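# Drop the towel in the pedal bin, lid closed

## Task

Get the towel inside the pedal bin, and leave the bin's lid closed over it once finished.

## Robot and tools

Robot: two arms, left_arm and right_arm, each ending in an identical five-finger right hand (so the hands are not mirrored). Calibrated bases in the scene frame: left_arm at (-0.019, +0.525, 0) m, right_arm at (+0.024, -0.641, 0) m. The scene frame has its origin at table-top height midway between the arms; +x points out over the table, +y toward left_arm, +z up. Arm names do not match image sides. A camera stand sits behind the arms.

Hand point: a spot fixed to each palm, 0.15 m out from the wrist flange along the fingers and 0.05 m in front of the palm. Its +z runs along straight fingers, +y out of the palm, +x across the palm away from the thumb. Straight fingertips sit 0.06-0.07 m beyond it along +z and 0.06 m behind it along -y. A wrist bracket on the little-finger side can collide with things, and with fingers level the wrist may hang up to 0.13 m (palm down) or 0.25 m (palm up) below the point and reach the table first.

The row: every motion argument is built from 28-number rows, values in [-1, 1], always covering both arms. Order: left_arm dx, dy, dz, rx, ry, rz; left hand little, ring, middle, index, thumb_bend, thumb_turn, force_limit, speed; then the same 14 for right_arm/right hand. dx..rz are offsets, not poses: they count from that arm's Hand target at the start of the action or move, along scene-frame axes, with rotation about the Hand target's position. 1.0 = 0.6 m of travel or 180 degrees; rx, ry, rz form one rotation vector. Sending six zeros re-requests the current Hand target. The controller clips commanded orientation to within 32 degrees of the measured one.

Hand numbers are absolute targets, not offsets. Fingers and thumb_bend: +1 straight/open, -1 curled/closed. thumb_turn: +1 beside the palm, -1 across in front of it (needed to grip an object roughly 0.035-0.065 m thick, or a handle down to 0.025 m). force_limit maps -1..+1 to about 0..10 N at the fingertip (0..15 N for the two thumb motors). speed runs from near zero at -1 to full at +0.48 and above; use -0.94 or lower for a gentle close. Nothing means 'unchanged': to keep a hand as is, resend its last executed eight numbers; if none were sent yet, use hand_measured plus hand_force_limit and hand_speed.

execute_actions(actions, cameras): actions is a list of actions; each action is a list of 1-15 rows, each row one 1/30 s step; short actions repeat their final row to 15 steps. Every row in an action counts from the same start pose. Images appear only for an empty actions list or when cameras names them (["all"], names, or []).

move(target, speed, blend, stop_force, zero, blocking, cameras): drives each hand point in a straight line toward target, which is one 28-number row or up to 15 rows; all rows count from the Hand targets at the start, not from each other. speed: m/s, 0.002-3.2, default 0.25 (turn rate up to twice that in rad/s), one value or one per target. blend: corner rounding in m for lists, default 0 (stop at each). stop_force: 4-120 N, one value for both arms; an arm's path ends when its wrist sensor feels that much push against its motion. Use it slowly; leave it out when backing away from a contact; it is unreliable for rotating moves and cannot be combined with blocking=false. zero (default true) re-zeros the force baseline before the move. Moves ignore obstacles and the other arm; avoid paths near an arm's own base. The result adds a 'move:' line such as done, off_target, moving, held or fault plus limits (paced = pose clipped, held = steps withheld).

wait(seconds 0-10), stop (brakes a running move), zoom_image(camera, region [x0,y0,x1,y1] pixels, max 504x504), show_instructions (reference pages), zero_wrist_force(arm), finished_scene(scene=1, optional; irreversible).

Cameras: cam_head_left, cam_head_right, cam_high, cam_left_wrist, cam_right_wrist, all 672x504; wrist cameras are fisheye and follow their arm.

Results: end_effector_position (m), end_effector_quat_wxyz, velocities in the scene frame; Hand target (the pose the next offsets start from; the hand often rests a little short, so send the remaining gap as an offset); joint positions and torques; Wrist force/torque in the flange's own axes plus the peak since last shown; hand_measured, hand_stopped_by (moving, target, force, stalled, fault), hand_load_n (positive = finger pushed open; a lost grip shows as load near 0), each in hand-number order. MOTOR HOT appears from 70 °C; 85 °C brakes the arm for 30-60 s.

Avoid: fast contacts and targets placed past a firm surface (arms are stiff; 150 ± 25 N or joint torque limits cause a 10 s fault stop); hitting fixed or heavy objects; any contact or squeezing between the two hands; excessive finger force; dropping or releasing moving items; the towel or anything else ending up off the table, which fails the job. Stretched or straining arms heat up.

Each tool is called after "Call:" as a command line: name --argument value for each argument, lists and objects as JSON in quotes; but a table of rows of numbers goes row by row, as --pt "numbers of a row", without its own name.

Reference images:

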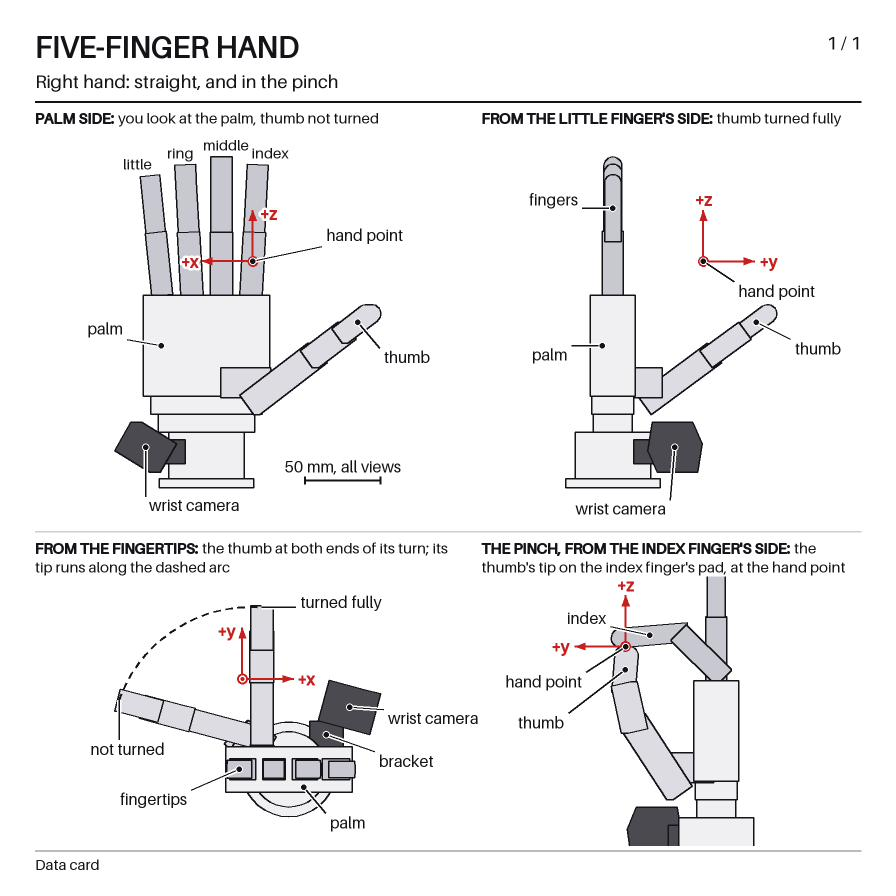

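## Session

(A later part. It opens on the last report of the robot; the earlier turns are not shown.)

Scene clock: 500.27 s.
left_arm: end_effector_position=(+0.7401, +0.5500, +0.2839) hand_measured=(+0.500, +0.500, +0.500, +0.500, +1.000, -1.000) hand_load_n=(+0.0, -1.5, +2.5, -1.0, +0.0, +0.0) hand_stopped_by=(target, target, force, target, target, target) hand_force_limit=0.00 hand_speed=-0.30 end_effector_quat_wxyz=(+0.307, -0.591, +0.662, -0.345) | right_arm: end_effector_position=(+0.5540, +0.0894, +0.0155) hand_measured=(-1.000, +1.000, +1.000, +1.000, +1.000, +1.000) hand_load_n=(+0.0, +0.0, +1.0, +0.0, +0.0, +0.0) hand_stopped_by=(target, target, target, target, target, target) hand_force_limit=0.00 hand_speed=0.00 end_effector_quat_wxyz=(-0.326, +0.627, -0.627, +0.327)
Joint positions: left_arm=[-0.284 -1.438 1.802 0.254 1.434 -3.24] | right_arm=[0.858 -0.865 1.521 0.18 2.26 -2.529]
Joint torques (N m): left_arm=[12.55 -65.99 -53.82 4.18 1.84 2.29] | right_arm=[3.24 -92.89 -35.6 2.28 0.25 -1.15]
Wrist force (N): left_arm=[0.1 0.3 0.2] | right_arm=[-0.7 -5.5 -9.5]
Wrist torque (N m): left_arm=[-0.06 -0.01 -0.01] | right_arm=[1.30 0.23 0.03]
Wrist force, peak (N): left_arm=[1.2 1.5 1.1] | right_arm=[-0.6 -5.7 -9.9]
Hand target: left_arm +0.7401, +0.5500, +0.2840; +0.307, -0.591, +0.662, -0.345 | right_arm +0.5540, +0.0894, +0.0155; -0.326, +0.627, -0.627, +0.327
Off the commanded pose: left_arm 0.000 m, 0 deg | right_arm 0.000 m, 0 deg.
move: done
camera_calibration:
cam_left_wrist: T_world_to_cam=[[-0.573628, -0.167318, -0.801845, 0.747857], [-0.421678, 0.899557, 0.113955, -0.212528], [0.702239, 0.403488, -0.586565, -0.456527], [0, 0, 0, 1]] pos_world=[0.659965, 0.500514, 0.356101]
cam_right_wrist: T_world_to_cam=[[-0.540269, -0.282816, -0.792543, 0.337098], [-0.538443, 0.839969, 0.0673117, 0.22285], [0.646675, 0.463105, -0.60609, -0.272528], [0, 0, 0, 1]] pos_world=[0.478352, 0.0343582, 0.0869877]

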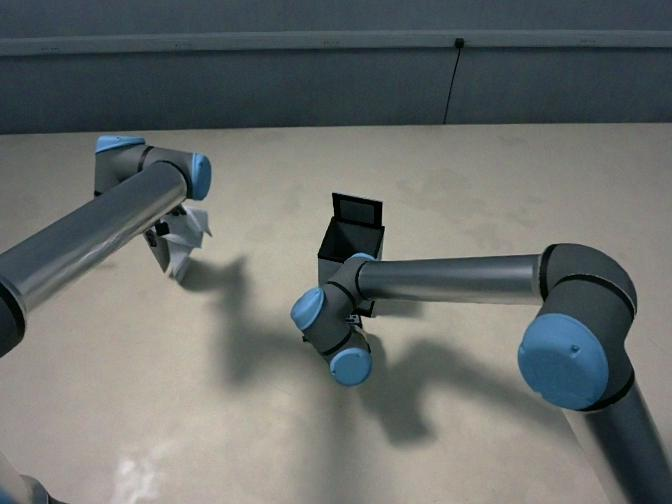

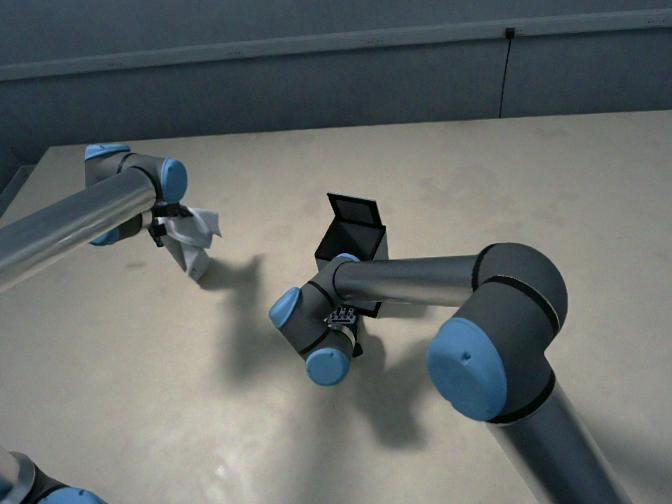

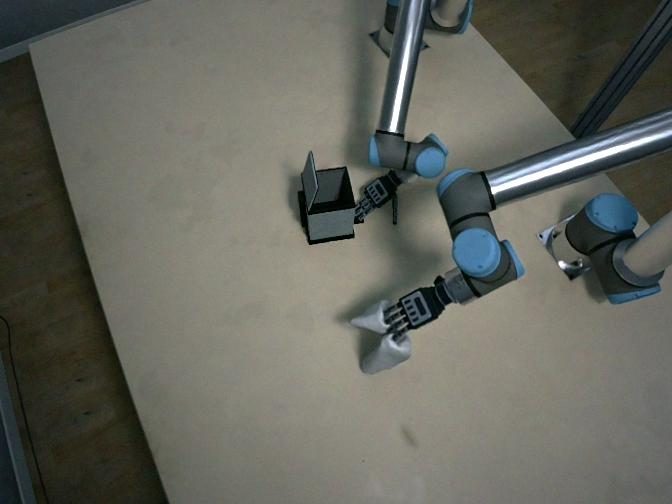

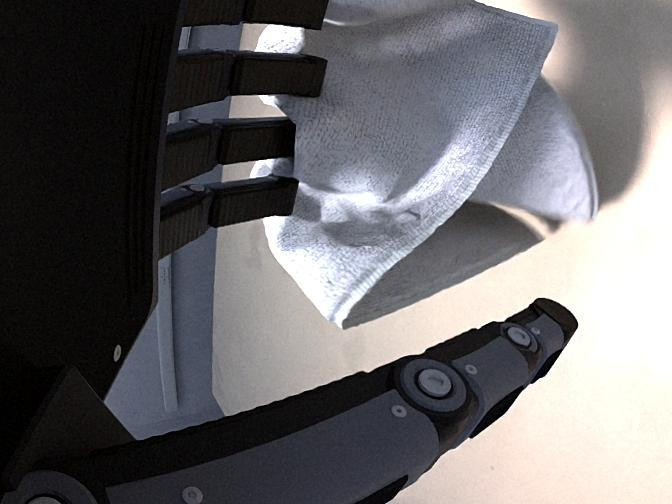

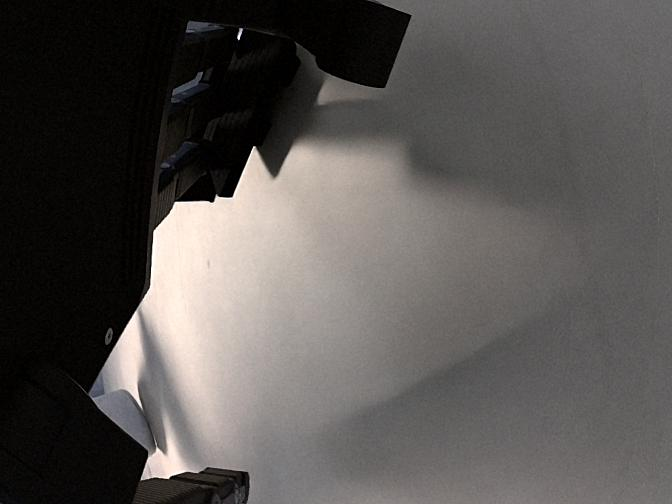

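Call:
move --pt "0.033 -0.1 -0.37 0 0 0 0.5 0.5 0.5 0.5 1 -1 0 -0.3 0 0 0 0 0 0 -1 1 1 1 1 1 0 0" --speed 0.15

Call:
move --pt "0 0 0.004 0 0 0 0.5 0.5 1.0 0.0 1 -1 0.5 0 0 0 0 0 0 0 -1 1 1 1 1 1 0 0" --speed 0.05 --cameras '["cam_left_wrist", "cam_high", "cam_head_right"]'

Scene clock: 511.07 s.
left_arm: end_effector_position=(+0.7599, +0.4900, +0.0621) hand_measured=(+0.500, +0.500, +0.500, +0.500, +1.000, -1.000) hand_load_n=(+0.0, -1.0, +2.5, -1.0, -0.5, +0.0) hand_stopped_by=(target, target, force, target, target, target) hand_force_limit=0.00 hand_speed=-0.30 end_effector_quat_wxyz=(+0.307, -0.591, +0.662, -0.345) | right_arm: end_effector_position=(+0.5540, +0.0894, +0.0155) hand_measured=(-1.000, +1.000, +1.000, +1.000, +1.000, +1.000) hand_load_n=(+0.0, +0.0, +1.0, +0.0, +0.0, +0.0) hand_stopped_by=(target, target, target, target, target, target) hand_force_limit=0.00 hand_speed=0.00 end_effector_quat_wxyz=(-0.326, +0.627, -0.627, +0.327)
Joint positions: left_arm=[-0.374 -1.202 1.954 -0.124 1.36 -3.294] | right_arm=[0.858 -0.865 1.521 0.18 2.26 -2.529]
Joint torques (N m): left_arm=[-16.27 -45.45 -20.39 -2.49 -2.47 -2.48] | right_arm=[1.17 -94.42 -35.64 1.81 0.16 -0.78]
Wrist force (N): left_arm=[0.5 -0.5 -0.2] | right_arm=[-0.7 -5.8 -9.5]
Wrist torque (N m): left_arm=[0.06 -0.04 0.22] | right_arm=[1.25 0.21 0.03]
Wrist force, peak (N): left_arm=[-0.2 -1.2 -0.7] | right_arm=[-0.8 -5.9 -9.8]
Hand target: left_arm +0.7599, +0.4900, +0.0620; +0.307, -0.591, +0.662, -0.345 | right_arm +0.5540, +0.0894, +0.0155; -0.326, +0.627, -0.627, +0.327
Off the commanded pose: left_arm 0.000 m, 0 deg | right_arm 0.000 m, 0 deg.
move: done

Scene clock: 511.77 s.
left_arm: end_effector_position=(+0.7599, +0.4900, +0.0643) hand_measured=(+0.500, +0.500, +1.000, +0.000, +1.000, -1.000) hand_load_n=(+0.0, +0.0, +0.0, +0.0, +0.0, +0.0) hand_stopped_by=(target, target, target, target, target, target) hand_force_limit=0.50 hand_speed=0.00 end_effector_quat_wxyz=(+0.307, -0.591, +0.662, -0.345) | right_arm: end_effector_position=(+0.5540, +0.0894, +0.0155) hand_measured=(-1.000, +1.000, +1.000, +1.000, +1.000, +1.000) hand_load_n=(+0.0, +0.0, +0.5, +0.0, +0.0, +0.0) hand_stopped_by=(target, target, target, target, target, target) hand_force_limit=0.00 hand_speed=0.00 end_effector_quat_wxyz=(-0.326, +0.627, -0.627, +0.327)
Joint positions: left_arm=[-0.374 -1.204 1.952 -0.12 1.36 -3.294] | right_arm=[0.858 -0.865 1.521 0.18 2.26 -2.529]
Joint torques (N m): left_arm=[-17.15 -75.44 -44.21 4.13 -2.27 -2.5] | right_arm=[3.67 -94.63 -36.02 1.73 0.47 -1.24]
Wrist force (N): left_arm=[0.6 0.1 0.0] | right_arm=[-0.8 -5.5 -9.4]
Wrist torque (N m): left_arm=[-0.02 -0.07 0.22] | right_arm=[1.29 0.23 0.02]
Wrist force, peak (N): left_arm=[0.6 -1.1 -0.6] | right_arm=[-0.4 -5.5 -9.9]
Hand target: left_arm +0.7599, +0.4900, +0.0644; +0.307, -0.591, +0.662, -0.345 | right_arm +0.5540, +0.0894, +0.0155; -0.326, +0.627, -0.627, +0.327
Off the commanded pose: left_arm 0.000 m, 0 deg | right_arm 0.000 m, 0 deg.
move: done
camera_calibration:
cam_left_wrist: T_world_to_cam=[[-0.573628, -0.167318, -0.801845, 0.573091], [-0.421678, 0.899557, 0.113955, -0.125181], [0.702239, 0.403488, -0.586565, -0.575032], [0, 0, 0, 1]] pos_world=[0.679765, 0.440514, 0.136501]
Images, in order (width x height): cam_head_right 672x504, cam_high 672x504, cam_left_wrist 672x504.

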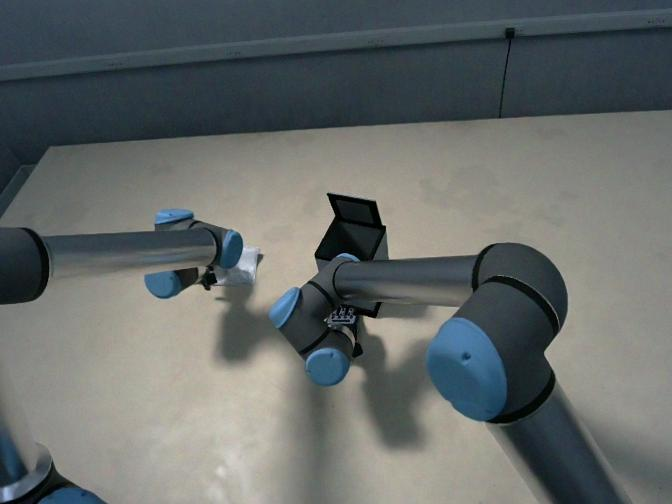

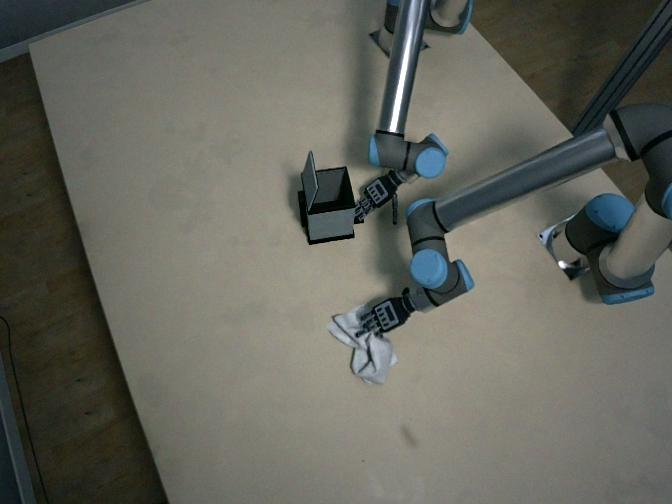

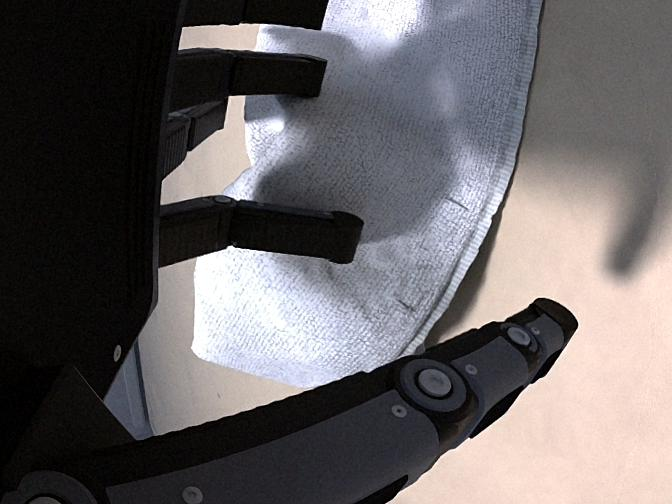

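Call:
move --pt "0 0 0.15 0 0 0 0.5 0.5 1.0 0.0 1 -1 0.5 0 0 0 0 0 0 0 -1 1 1 1 1 1 0 0" --pt "-0.13 0.1 0.4 0 0 0 0.5 0.5 1.0 0.0 1 -1 0.5 0 0 0 0 0 0 0 -1 1 1 1 1 1 0 0" --speed 0.2 --blend 0.02 --cameras '["all"]'

Scene clock: 516.10 s.
left_arm: end_effector_position=(+0.6819, +0.5500, +0.3043) hand_measured=(+0.500, +0.500, +1.000, +0.000, +1.000, -1.000) hand_load_n=(+0.0, +0.0, +0.0, +0.0, +0.0, +0.0) hand_stopped_by=(target, target, target, target, target, target) hand_force_limit=0.50 hand_speed=0.00 end_effector_quat_wxyz=(+0.307, -0.591, +0.662, -0.345) | right_arm: end_effector_position=(+0.5540, +0.0894, +0.0155) hand_measured=(-1.000, +1.000, +1.000, +1.000, +1.000, +1.000) hand_load_n=(+0.0, +0.0, +1.0, +0.0, +0.0, +0.0) hand_stopped_by=(target, target, target, target, target, target) hand_force_limit=0.00 hand_speed=0.00 end_effector_quat_wxyz=(-0.326, +0.627, -0.627, +0.327)
Joint positions: left_arm=[-0.317 -1.547 1.883 0.284 1.407 -3.26] | right_arm=[0.858 -0.865 1.521 0.18 2.26 -2.529]
Joint torques (N m): left_arm=[15.84 -56.51 -53.44 4.32 1.89 2.43] | right_arm=[2.99 -89.21 -34.57 1.89 0.46 -1.24]
Wrist force (N): left_arm=[0.2 -0.2 0.1] | right_arm=[-0.8 -5.4 -9.2]
Wrist torque (N m): left_arm=[-0.06 -0.01 -0.05] | right_arm=[1.29 0.24 0.03]
Wrist force, peak (N): left_arm=[0.3 1.7 0.8] | right_arm=[-1.0 -5.8 -9.6]
Hand target: left_arm +0.6819, +0.5500, +0.3044; +0.307, -0.591, +0.662, -0.345 | right_arm +0.5540, +0.0894, +0.0155; -0.326, +0.627, -0.627, +0.327
Off the commanded pose: left_arm 0.000 m, 0 deg | right_arm 0.000 m, 0 deg.
move: done
camera_calibration:
cam_left_wrist: T_world_to_cam=[[-0.573628, -0.167318, -0.801845, 0.730807], [-0.421678, 0.899557, 0.113955, -0.239341], [0.702239, 0.403488, -0.586565, -0.40382], [0, 0, 0, 1]] pos_world=[0.601865, 0.500514, 0.376401]
cam_right_wrist: T_world_to_cam=[[-0.540269, -0.282816, -0.792543, 0.337098], [-0.538443, 0.839969, 0.0673117, 0.22285], [0.646675, 0.463105, -0.60609, -0.272528], [0, 0, 0, 1]] pos_world=[0.478352, 0.0343582, 0.0869877]

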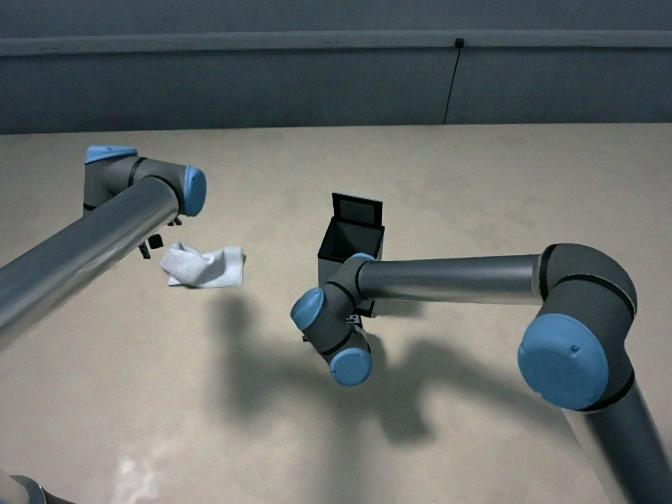

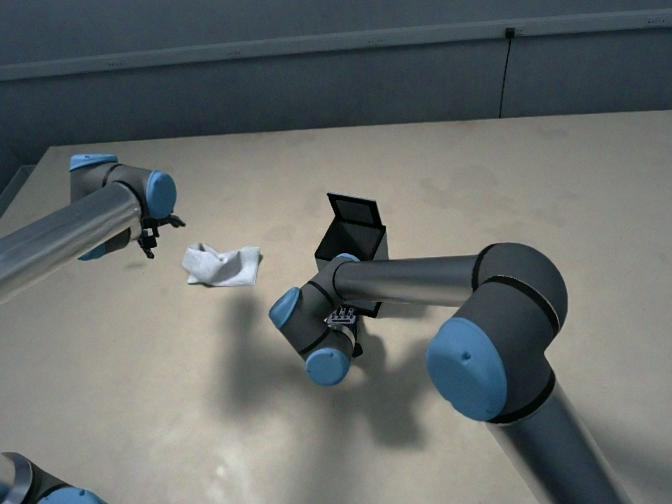

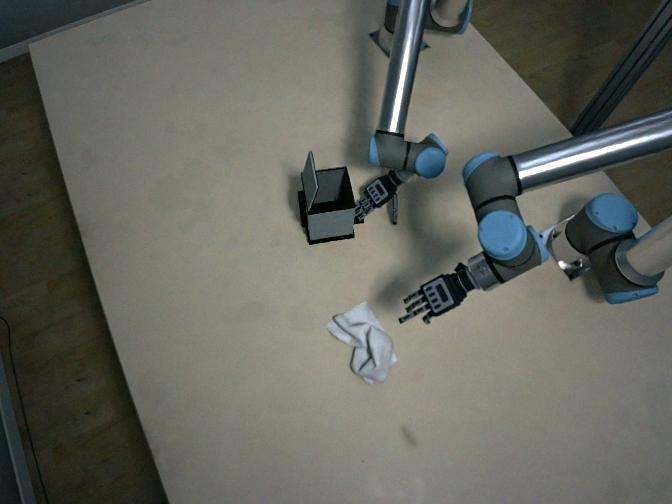

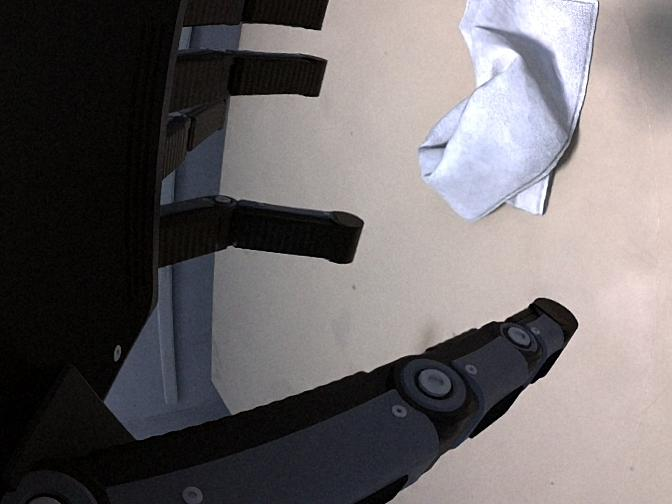

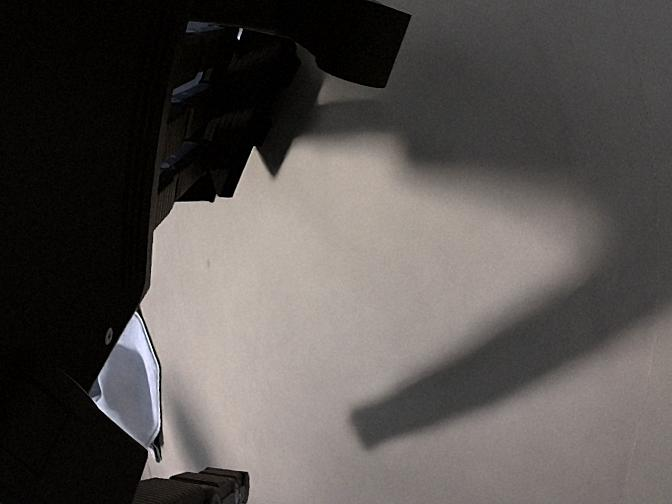

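Call:
zoom_image --camera "cam_high" --region '[310, 280, 430, 400]'

Call:
zoom_image --camera "cam_head_left" --region '[140, 220, 260, 310]'

Call:
zoom_image --camera "cam_head_right" --region '[160, 220, 280, 310]'

Scaled by 4.200 from the camera's 672x504 image, which has a finer 960x720 frame.

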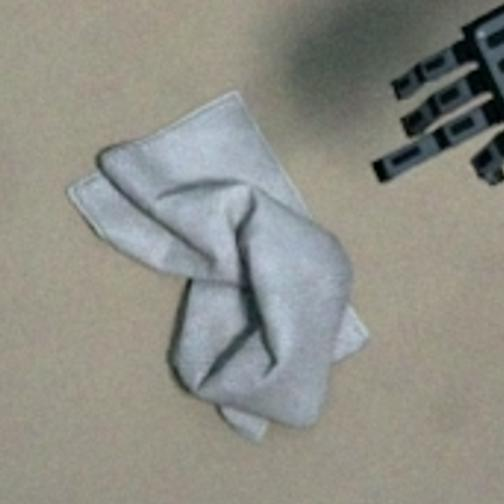

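Scaled by 4.200 from the camera's 672x504 image, which has a finer 960x720 frame.

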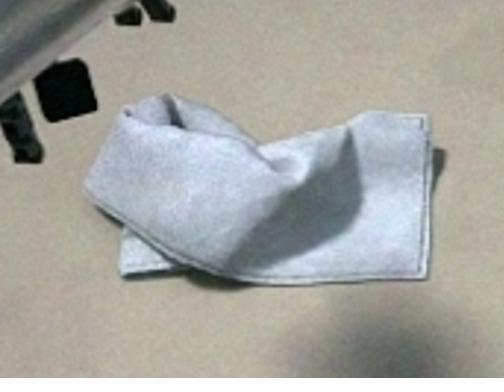

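Scaled by 4.200 from the camera's 672x504 image, which has a finer 960x720 frame.

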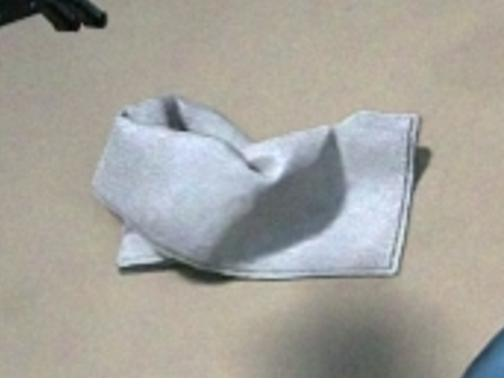

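Call:
move --target '[0.2718, 0.0167, -0.25, 0, 0, -0.4639, 0.6, 0.6, 0.6, 0.6, 1, -1, 0, 0, 0, 0, 0, 0, 0, 0, -1, 1, 1, 1, 1, 1, 0, 0]' --speed 0.3 --cameras '["cam_left_wrist", "cam_high", "cam_head_right"]'

Scene clock: 534.67 s.
left_arm: end_effector_position=(+0.8449, +0.5600, +0.1544) hand_measured=(+0.600, +0.600, +0.600, +0.600, +1.000, -1.000) hand_load_n=(-0.5, +0.0, +0.0, +0.0, -0.5, +0.0) hand_stopped_by=(target, target, target, target, target, target) hand_force_limit=0.00 hand_speed=0.00 end_effector_quat_wxyz=(-0.001, +0.000, +0.887, -0.462) | right_arm: end_effector_position=(+0.5540, +0.0894, +0.0155) hand_measured=(-1.000, +1.000, +1.000, +1.000, +1.000, +1.000) hand_load_n=(+0.0, +0.0, +1.0, +0.0, +0.0, +0.0) hand_stopped_by=(target, target, target, target, target, target) hand_force_limit=0.00 hand_speed=0.00 end_effector_quat_wxyz=(-0.326, +0.627, -0.627, +0.327)
Joint positions: left_arm=[0.052 -0.747 1.199 1.197 2.528 -1.478] | right_arm=[0.858 -0.865 1.521 0.18 2.26 -2.529]
Joint torques (N m): left_arm=[15.14 -81.76 -47.93 8.02 -0.77 2.47] | right_arm=[2.39 -94.09 -36.37 1.9 0.11 -1.4]
Wrist force (N): left_arm=[0.5 0.4 0.2] | right_arm=[-1.0 -5.7 -9.5]
Wrist torque (N m): left_arm=[0.07 -0.05 -0.05] | right_arm=[1.26 0.26 0.01]
Wrist force, peak (N): left_arm=[1.0 0.4 0.1] | right_arm=[-0.9 -5.9 -9.8]
Hand target: left_arm +0.8449, +0.5600, +0.1544; -0.001, +0.000, +0.887, -0.462 | right_arm +0.5540, +0.0894, +0.0155; -0.326, +0.627, -0.627, +0.327
Off the commanded pose: left_arm 0.000 m, 0 deg | right_arm 0.000 m, 0 deg.
move: done
camera_calibration:
cam_left_wrist: T_world_to_cam=[[-0.231199, 0.550982, -0.801852, 0.0142786], [0.846011, 0.520845, 0.11396, -1.02156], [0.48043, -0.652028, -0.586555, 0.16833], [0, 0, 0, 1]] pos_world=[0.786683, 0.633964, 0.226601]
Images, in order (width x height): cam_head_right 672x504, cam_high 672x504, cam_left_wrist 672x504.

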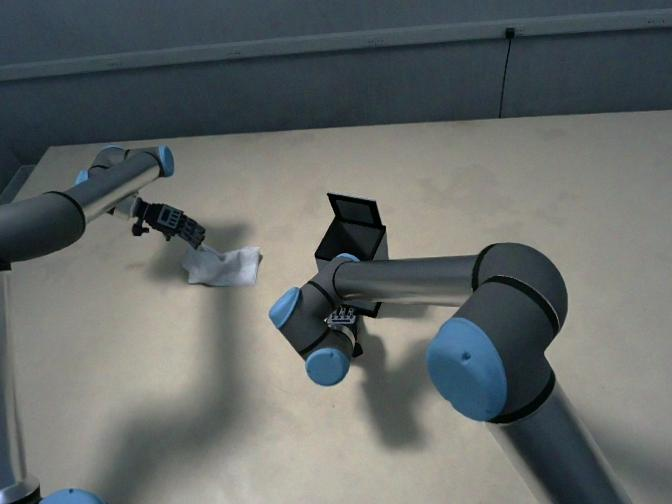

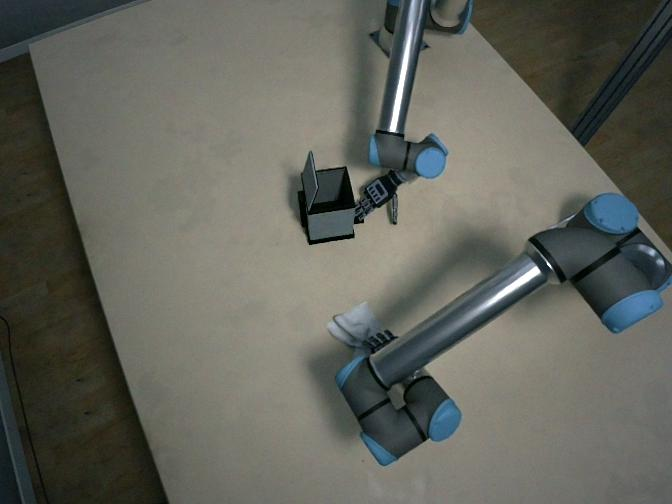

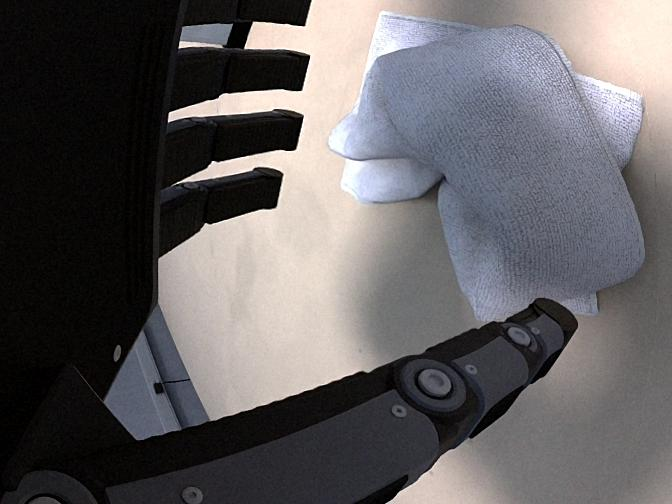

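Call:
move --target '[0, 0, -0.14, 0, 0, 0, 0.6, 0.6, 0.6, 0.6, 1, -1, 0, 0, 0, 0, 0, 0, 0, 0, -1, 1, 1, 1, 1, 1, 0, 0]' --speed 0.15

Call:
move --target '[0, 0, -0.11, 0, 0, 0, 0.6, 0.6, 0.6, 0.6, 1, -1, 0, 0, 0, 0, 0, 0, 0, 0, -1, 1, 1, 1, 1, 1, 0, 0]' --speed 0.025 --stop_force 10 --cameras '["cam_left_wrist", "cam_high", "cam_head_right"]'

Scene clock: 540.87 s.
left_arm: end_effector_position=(+0.8449, +0.5601, +0.0705) hand_measured=(+0.600, +0.600, +0.600, +0.600, +1.000, -1.000) hand_load_n=(+0.0, +0.0, +0.5, +0.0, +0.0, +0.0) hand_stopped_by=(target, target, target, target, target, target) hand_force_limit=0.00 hand_speed=0.00 end_effector_quat_wxyz=(-0.001, +0.000, +0.887, -0.462) | right_arm: end_effector_position=(+0.5540, +0.0894, +0.0155) hand_measured=(-1.000, +1.000, +1.000, +1.000, +1.000, +1.000) hand_load_n=(+0.0, +0.0, +1.0, +0.0, +0.0, +0.0) hand_stopped_by=(target, target, target, target, target, target) hand_force_limit=0.00 hand_speed=0.00 end_effector_quat_wxyz=(-0.326, +0.627, -0.627, +0.327)
Joint positions: left_arm=[0.052 -0.677 1.231 1.095 2.528 -1.478] | right_arm=[0.858 -0.865 1.521 0.18 2.26 -2.529]
Joint torques (N m): left_arm=[7.84 -84.73 -22.38 1.08 0.03 -2.61] | right_arm=[2.83 -92.02 -35.54 1.74 0.61 -1.69]
Wrist force (N): left_arm=[0.1 -0.1 -0.1] | right_arm=[-0.7 -5.5 -9.6]
Wrist torque (N m): left_arm=[0.07 -0.02 0.09] | right_arm=[1.30 0.23 0.03]
Wrist force, peak (N): left_arm=[0.0 -0.8 -1.2] | right_arm=[-0.7 -5.7 -9.9]
Hand target: left_arm +0.8449, +0.5600, +0.0704; -0.001, +0.000, +0.887, -0.462 | right_arm +0.5540, +0.0894, +0.0155; -0.326, +0.627, -0.627, +0.327
Off the commanded pose: left_arm 0.000 m, 0 deg | right_arm 0.000 m, 0 deg.
move: done

Scene clock: 543.53 s.
left_arm: end_effector_position=(+0.8449, +0.5600, +0.0358) hand_measured=(+0.600, +0.600, +0.600, +0.600, +1.000, -1.000) hand_load_n=(+1.5, +4.0, +2.0, +0.0, +0.0, +0.5) hand_stopped_by=(target, target, target, target, target, target) hand_force_limit=0.00 hand_speed=0.00 end_effector_quat_wxyz=(-0.001, +0.000, +0.887, -0.462) | right_arm: end_effector_position=(+0.5540, +0.0894, +0.0155) hand_measured=(-1.000, +1.000, +1.000, +1.000, +1.000, +1.000) hand_load_n=(+0.0, +0.0, +1.0, +0.0, +0.0, -0.5) hand_stopped_by=(target, target, target, target, target, target) hand_force_limit=0.00 hand_speed=0.00 end_effector_quat_wxyz=(-0.326, +0.627, -0.627, +0.327)
Joint positions: left_arm=[0.052 -0.644 1.238 1.055 2.528 -1.478] | right_arm=[0.858 -0.865 1.521 0.18 2.26 -2.529]
Joint torques (N m): left_arm=[-9.86 -107.65 -41.07 6.77 -1.67 -0.5] | right_arm=[1.49 -91.65 -35.73 1.83 0.8 -1.5]
Wrist force (N): left_arm=[0.0 -7.4 -5.7] | right_arm=[-0.6 -5.5 -9.4]
Wrist torque (N m): left_arm=[0.63 0.19 -0.22] | right_arm=[1.30 0.20 0.04]
Wrist force, peak (N): left_arm=[0.0 -9.3 -6.9] | right_arm=[-1.2 -6.1 -9.5]
Hand target: left_arm +0.8449, +0.5600, +0.0358; -0.001, +0.000, +0.887, -0.462 (not the last commanded pose) | right_arm +0.5540, +0.0894, +0.0155; -0.326, +0.627, -0.627, +0.327
Off the commanded pose: left_arm 0.031 m, 0 deg | right_arm 0.000 m, 0 deg.
move: contact (left_arm)
camera_calibration:
cam_left_wrist: T_world_to_cam=[[-0.231138, 0.550989, -0.801865, -0.0809525], [0.846089, 0.520726, 0.113923, -1.00802], [0.480322, -0.652117, -0.586545, 0.0988459], [0, 0, 0, 1]] pos_world=[0.786684, 0.633964, 0.107901]
Images, in order (width x height): cam_head_right 672x504, cam_high 672x504, cam_left_wrist 672x504.

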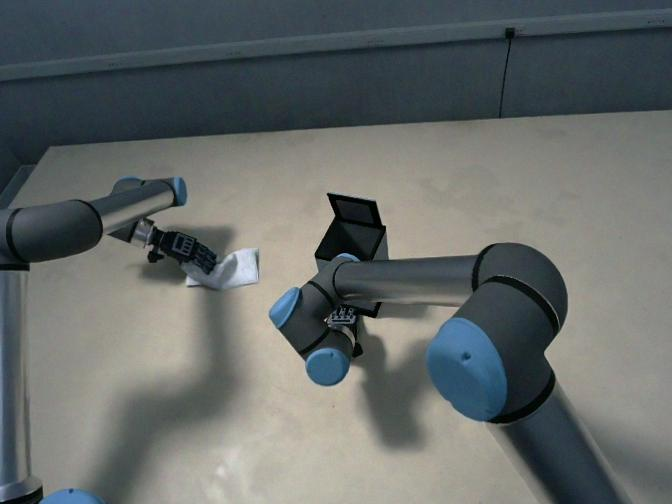

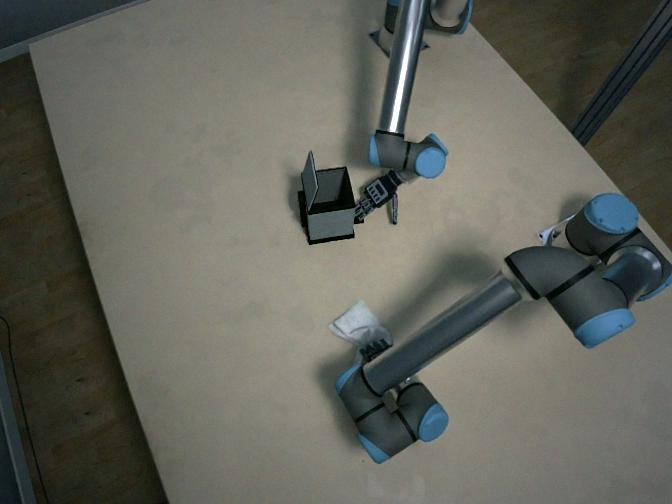

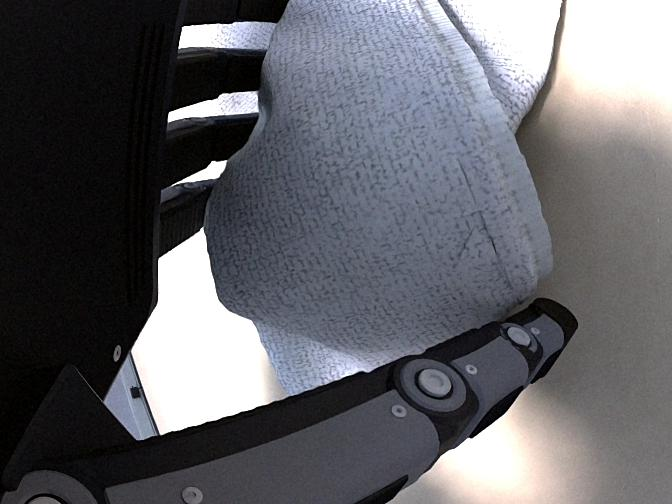

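Call:
move --target '[0, 0, -0.01, 0, 0, 0, -0.4, -0.4, -0.4, -0.35, 0.1, -1, 0.4, -0.8, 0, 0, 0, 0, 0, 0, -1, 1, 1, 1, 1, 1, 0, 0]' --speed 0.004 --stop_force 20 --cameras '["cam_left_wrist"]'

Scene clock: 548.93 s.
left_arm: end_effector_position=(+0.8449, +0.5600, +0.0324) hand_measured=(+0.418, +0.492, +0.456, -0.266, +0.490, -1.000) hand_load_n=(+8.5, +6.5, +7.5, +10.5, +10.5, -2.0) hand_stopped_by=(force, force, force, force, force, target) hand_force_limit=0.40 hand_speed=-0.80 end_effector_quat_wxyz=(-0.001, +0.000, +0.887, -0.462) | right_arm: end_effector_position=(+0.5540, +0.0894, +0.0155) hand_measured=(-1.000, +1.000, +1.000, +1.000, +1.000, +1.000) hand_load_n=(+0.0, -0.5, +1.0, +0.0, +0.0, +0.0) hand_stopped_by=(target, target, target, target, target, target) hand_force_limit=0.00 hand_speed=0.00 end_effector_quat_wxyz=(-0.326, +0.627, -0.627, +0.327)
Joint positions: left_arm=[0.052 -0.641 1.238 1.051 2.528 -1.478] | right_arm=[0.858 -0.865 1.521 0.18 2.26 -2.529]
Joint torques (N m): left_arm=[-7.07 -91.41 -22.84 2.55 -4.93 -2.16] | right_arm=[1.47 -94.07 -37.22 1.61 0.78 -1.41]
Wrist force (N): left_arm=[-1.6 -26.8 -10.4] | right_arm=[-1.1 -5.7 -9.6]
Wrist torque (N m): left_arm=[1.48 0.38 -1.13] | right_arm=[1.27 0.28 0.00]
Wrist force, peak (N): left_arm=[-1.6 -28.8 -12.4] | right_arm=[-0.6 -5.7 -9.8]
Hand target: left_arm +0.8450, +0.5600, +0.0324; -0.001, +0.000, +0.887, -0.462 (not the last commanded pose) | right_arm +0.5540, +0.0894, +0.0155; -0.326, +0.627, -0.627, +0.327
Off the commanded pose: left_arm 0.003 m, 0 deg | right_arm 0.000 m, 0 deg.
move: contact (left_arm)
camera_calibration:
cam_left_wrist: T_world_to_cam=[[-0.231168, 0.550895, -0.80192, -0.0835898], [0.846065, 0.520777, 0.113865, -1.00764], [0.480349, -0.652155, -0.58648, 0.0968474], [0, 0, 0, 1]] pos_world=[0.786683, 0.633964, 0.104501]
Images, in order (width x height): cam_left_wrist 672x504.

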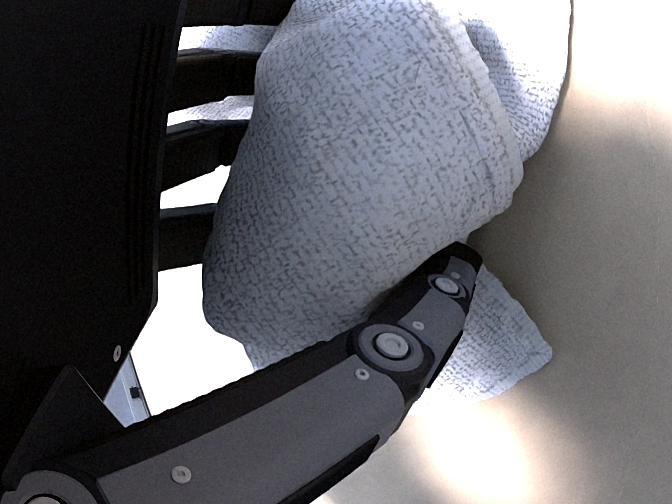

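Call:
move --target '[0, 0, 0.02, 0, 0, 0, -0.4, -0.4, -0.4, -0.35, 0.1, -1, 0.4, -0.8, 0, 0, 0, 0, 0, 0, -1, 1, 1, 1, 1, 1, 0, 0]' --speed 0.02

Call:
move --target '[0, 0, 0.03, 0, 0, 0, -0.5, -0.5, -0.5, -0.5, 0.0, -1, 0.45, -0.8, 0, 0, 0, 0, 0, 0, -1, 1, 1, 1, 1, 1, 0, 0]' --speed 0.015 --cameras '["cam_left_wrist"]'

Scene clock: 552.63 s.
left_arm: end_effector_position=(+0.8450, +0.5600, +0.0442) hand_measured=(+0.418, +0.492, +0.456, -0.266, +0.490, -1.000) hand_load_n=(+0.5, -0.5, +0.5, +8.0, +10.5, -1.0) hand_stopped_by=(force, force, force, force, force, target) hand_force_limit=0.40 hand_speed=-0.80 end_effector_quat_wxyz=(-0.001, +0.000, +0.887, -0.462) | right_arm: end_effector_position=(+0.5540, +0.0894, +0.0155) hand_measured=(-1.000, +1.000, +1.000, +1.000, +1.000, +1.000) hand_load_n=(+0.0, +0.0, +1.0, -0.5, +0.0, +0.0) hand_stopped_by=(target, target, target, target, target, target) hand_force_limit=0.00 hand_speed=0.00 end_effector_quat_wxyz=(-0.326, +0.627, -0.627, +0.327)
Joint positions: left_arm=[0.052 -0.652 1.236 1.064 2.528 -1.478] | right_arm=[0.858 -0.865 1.521 0.18 2.26 -2.529]
Joint torques (N m): left_arm=[-7.29 -115.27 -44.57 7.59 3.4 -2.2] | right_arm=[3.68 -93.49 -35.72 1.83 0.37 -1.58]
Wrist force (N): left_arm=[-0.1 -0.3 -0.2] | right_arm=[-0.9 -5.7 -9.4]
Wrist torque (N m): left_arm=[0.06 0.02 0.07] | right_arm=[1.26 0.26 0.00]
Wrist force, peak (N): left_arm=[-1.7 -27.3 -10.5] | right_arm=[-0.3 -5.6 -9.9]
Hand target: left_arm +0.8450, +0.5600, +0.0444; -0.001, +0.000, +0.887, -0.462 | right_arm +0.5540, +0.0894, +0.0155; -0.326, +0.627, -0.627, +0.327
Off the commanded pose: left_arm 0.000 m, 0 deg | right_arm 0.000 m, 0 deg.
move: done

Scene clock: 554.70 s.
left_arm: end_effector_position=(+0.8450, +0.5600, +0.0624) hand_measured=(-0.500, -0.498, -0.152, -0.266, +0.486, -1.000) hand_load_n=(-0.5, +7.0, +0.5, +7.0, +16.0, +6.5) hand_stopped_by=(target, target, force, force, force, target) hand_force_limit=0.45 hand_speed=-0.80 end_effector_quat_wxyz=(-0.001, +0.000, +0.887, -0.462) | right_arm: end_effector_position=(+0.5540, +0.0894, +0.0155) hand_measured=(-1.000, +1.000, +1.000, +1.000, +1.000, +1.000) hand_load_n=(+0.0, +0.0, +1.0, +0.0, +0.0, +0.0) hand_stopped_by=(target, target, target, target, target, target) hand_force_limit=0.00 hand_speed=0.00 end_effector_quat_wxyz=(-0.326, +0.627, -0.627, +0.327)
Joint positions: left_arm=[0.052 -0.67 1.233 1.085 2.528 -1.478] | right_arm=[0.858 -0.865 1.521 0.18 2.26 -2.529]
Joint torques (N m): left_arm=[-7.45 -114.27 -45.28 8.21 2 0] | right_arm=[3.07 -93.38 -36.54 1.53 0.65 -2.16]
Wrist force (N): left_arm=[0.2 0.5 0.3] | right_arm=[-0.5 -5.6 -9.2]
Wrist torque (N m): left_arm=[0.09 -0.02 0.12] | right_arm=[1.25 0.18 0.04]
Wrist force, peak (N): left_arm=[0.3 0.6 0.3] | right_arm=[-0.8 -6.0 -9.6]
Hand target: left_arm +0.8450, +0.5600, +0.0624; -0.001, +0.000, +0.887, -0.462 | right_arm +0.5540, +0.0894, +0.0155; -0.326, +0.627, -0.627, +0.327
Off the commanded pose: left_arm 0.000 m, 0 deg | right_arm 0.000 m, 0 deg.
move: done
camera_calibration:
cam_left_wrist: T_world_to_cam=[[-0.231089, 0.550921, -0.801925, -0.0596104], [0.846043, 0.520789, 0.113979, -1.01106], [0.480427, -0.652124, -0.586451, 0.114357], [0, 0, 0, 1]] pos_world=[0.786683, 0.633964, 0.134501]
Images, in order (width x height): cam_left_wrist 672x504.

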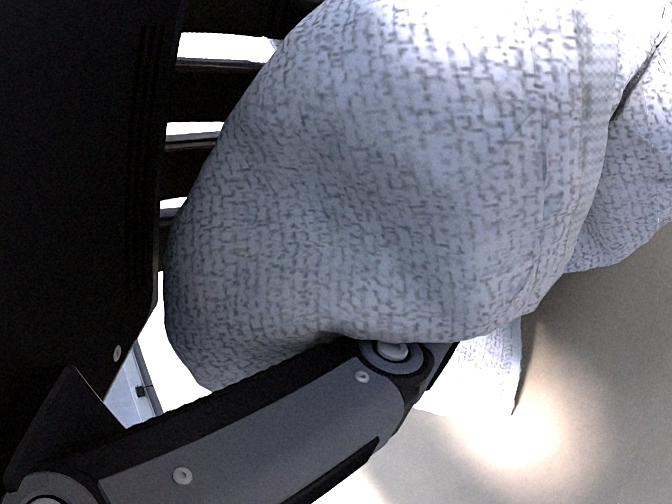

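Call:
move --pt "0 0 0.35 0 0 0 -0.5 -0.5 -0.5 -0.5 0.0 -1 0.45 -0.8 0 0 0 0 0 0 -1 1 1 1 1 1 0 0" --pt "-0.1417 -0.4333 0.73 0.2222 0 0 -0.5 -0.5 -0.5 -0.5 0.0 -1 0.45 -0.8 0 0 0 0 0 0 -1 1 1 1 1 1 0 0" --speed '[0.12, 0.2]' --blend 0.05 --cameras '["all"]'

Scene clock: 563.07 s.
left_arm: end_effector_position=(+0.7600, +0.3001, +0.5003) hand_measured=(-0.500, -0.498, -0.152, -0.266, +0.486, -1.000) hand_load_n=(+0.0, +6.0, +1.0, +6.5, +16.0, +6.5) hand_stopped_by=(target, target, force, force, force, target) hand_force_limit=0.45 hand_speed=-0.80 end_effector_quat_wxyz=(-0.001, +0.000, +0.991, -0.130) | right_arm: end_effector_position=(+0.5540, +0.0894, +0.0155) hand_measured=(-1.000, +1.000, +1.000, +1.000, +1.000, +1.000) hand_load_n=(+0.0, +0.0, +1.0, +0.0, +0.0, +0.0) hand_stopped_by=(target, target, target, target, target, target) hand_force_limit=0.00 hand_speed=0.00 end_effector_quat_wxyz=(-0.326, +0.627, -0.627, +0.327)
Joint positions: left_arm=[-0.506 -1.036 0.893 1.586 1.8 -2.091] | right_arm=[0.858 -0.865 1.521 0.18 2.26 -2.529]
Joint torques (N m): left_arm=[-16.42 -67.73 -51.82 7.96 -1.74 -2.13] | right_arm=[2.65 -94.07 -35.98 2.2 0.22 -1.8]
Wrist force (N): left_arm=[0.6 -0.2 0.7] | right_arm=[-0.5 -5.6 -9.3]
Wrist torque (N m): left_arm=[-0.04 -0.10 0.19] | right_arm=[1.27 0.20 0.04]
Wrist force, peak (N): left_arm=[0.9 -1.4 0.3] | right_arm=[-0.8 -6.1 -9.6]
Hand target: left_arm +0.7599, +0.3000, +0.5004; -0.001, +0.000, +0.991, -0.130 | right_arm +0.5540, +0.0894, +0.0155; -0.326, +0.627, -0.627, +0.327
Off the commanded pose: left_arm 0.000 m, 0 deg | right_arm 0.000 m, 0 deg.
move: done
camera_calibration:
cam_left_wrist: T_world_to_cam=[[-0.231087, 0.937439, -0.260397, 0.0281911], [0.846037, 0.325778, 0.422008, -0.949337], [0.480438, -0.122785, -0.868391, 0.224806], [0, 0, 0, 1]] pos_world=[0.701683, 0.310449, 0.603188]
cam_right_wrist: T_world_to_cam=[[-0.540269, -0.282816, -0.792543, 0.337098], [-0.538443, 0.839969, 0.0673117, 0.22285], [0.646675, 0.463105, -0.60609, -0.272528], [0, 0, 0, 1]] pos_world=[0.478352, 0.0343582, 0.0869877]

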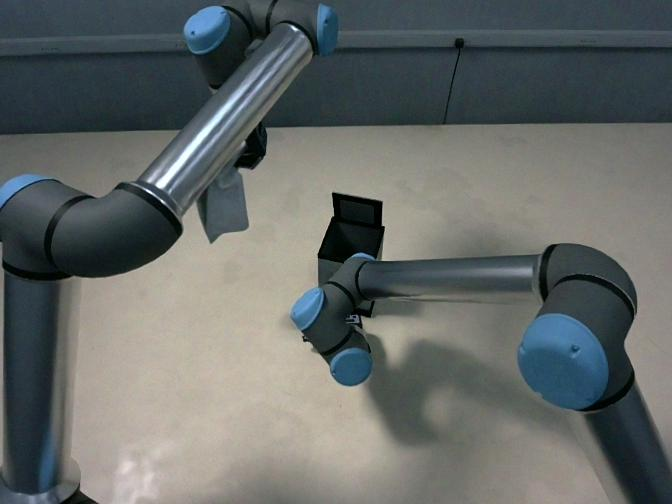

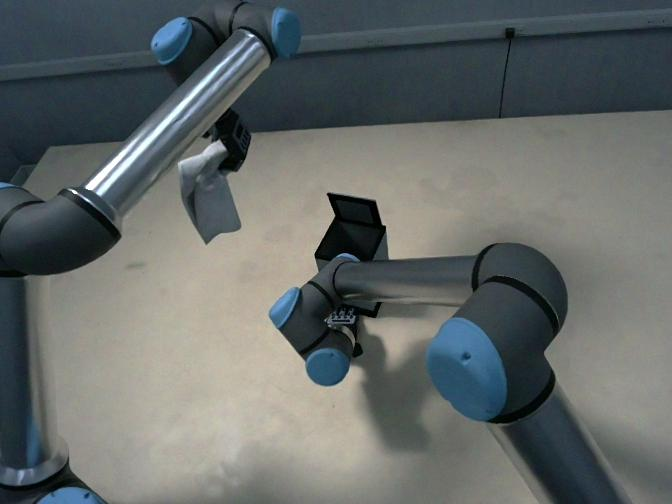

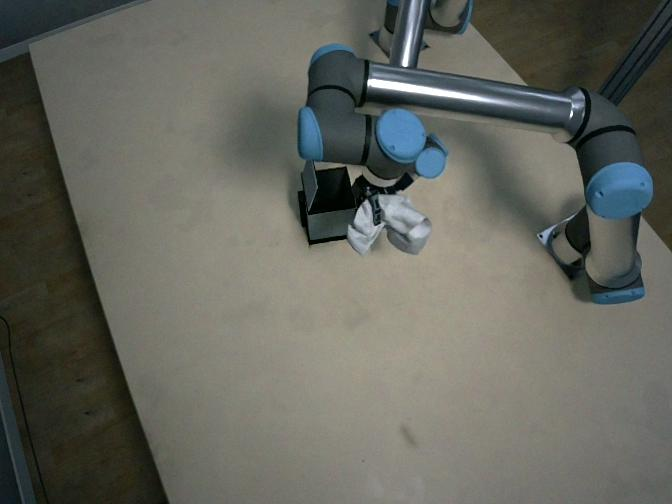

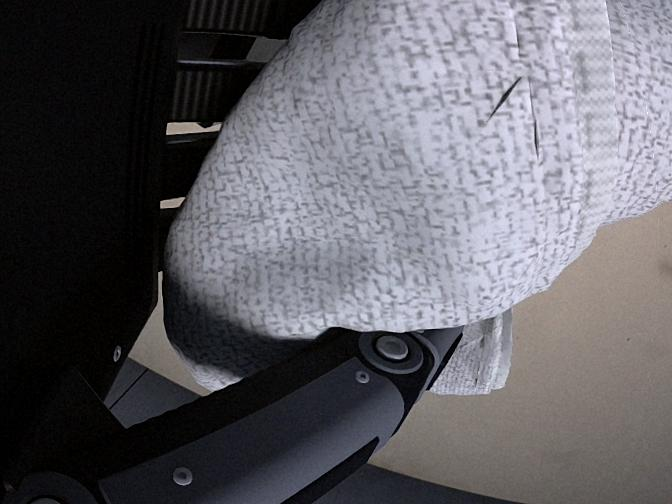

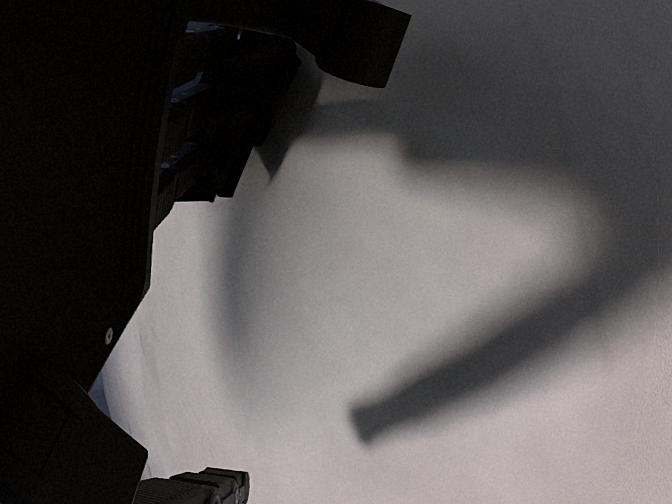

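Call:
zoom_image --camera "cam_high" --region '[280, 130, 450, 270]'

Call:
zoom_image --camera "cam_head_right" --region '[150, 90, 290, 260]'

Call:
zoom_image --camera "cam_head_left" --region '[170, 90, 310, 260]'

Scaled by 2.965 from the camera's 672x504 image, which has a finer 960x720 frame.

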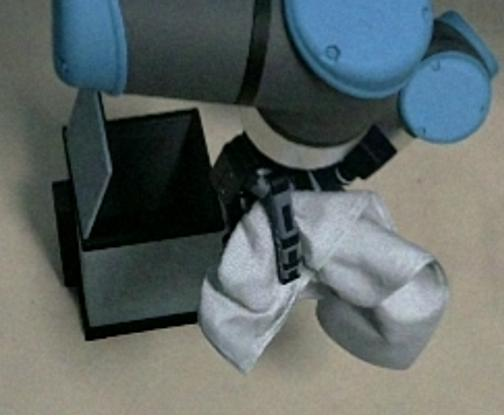

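Scaled by 2.965 from the camera's 672x504 image, which has a finer 960x720 frame.

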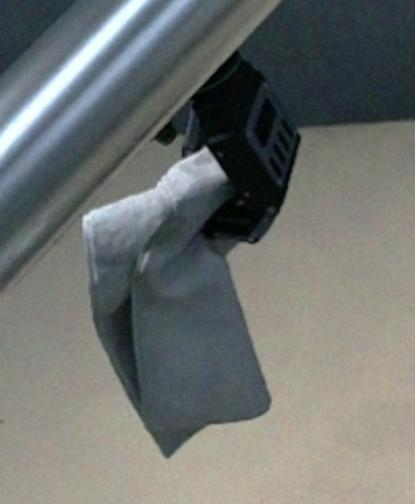

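Scaled by 2.965 from the camera's 672x504 image, which has a finer 960x720 frame.

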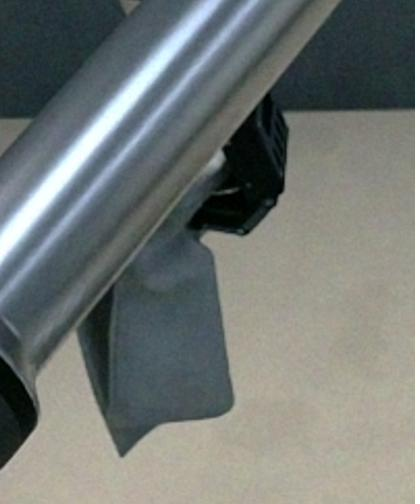

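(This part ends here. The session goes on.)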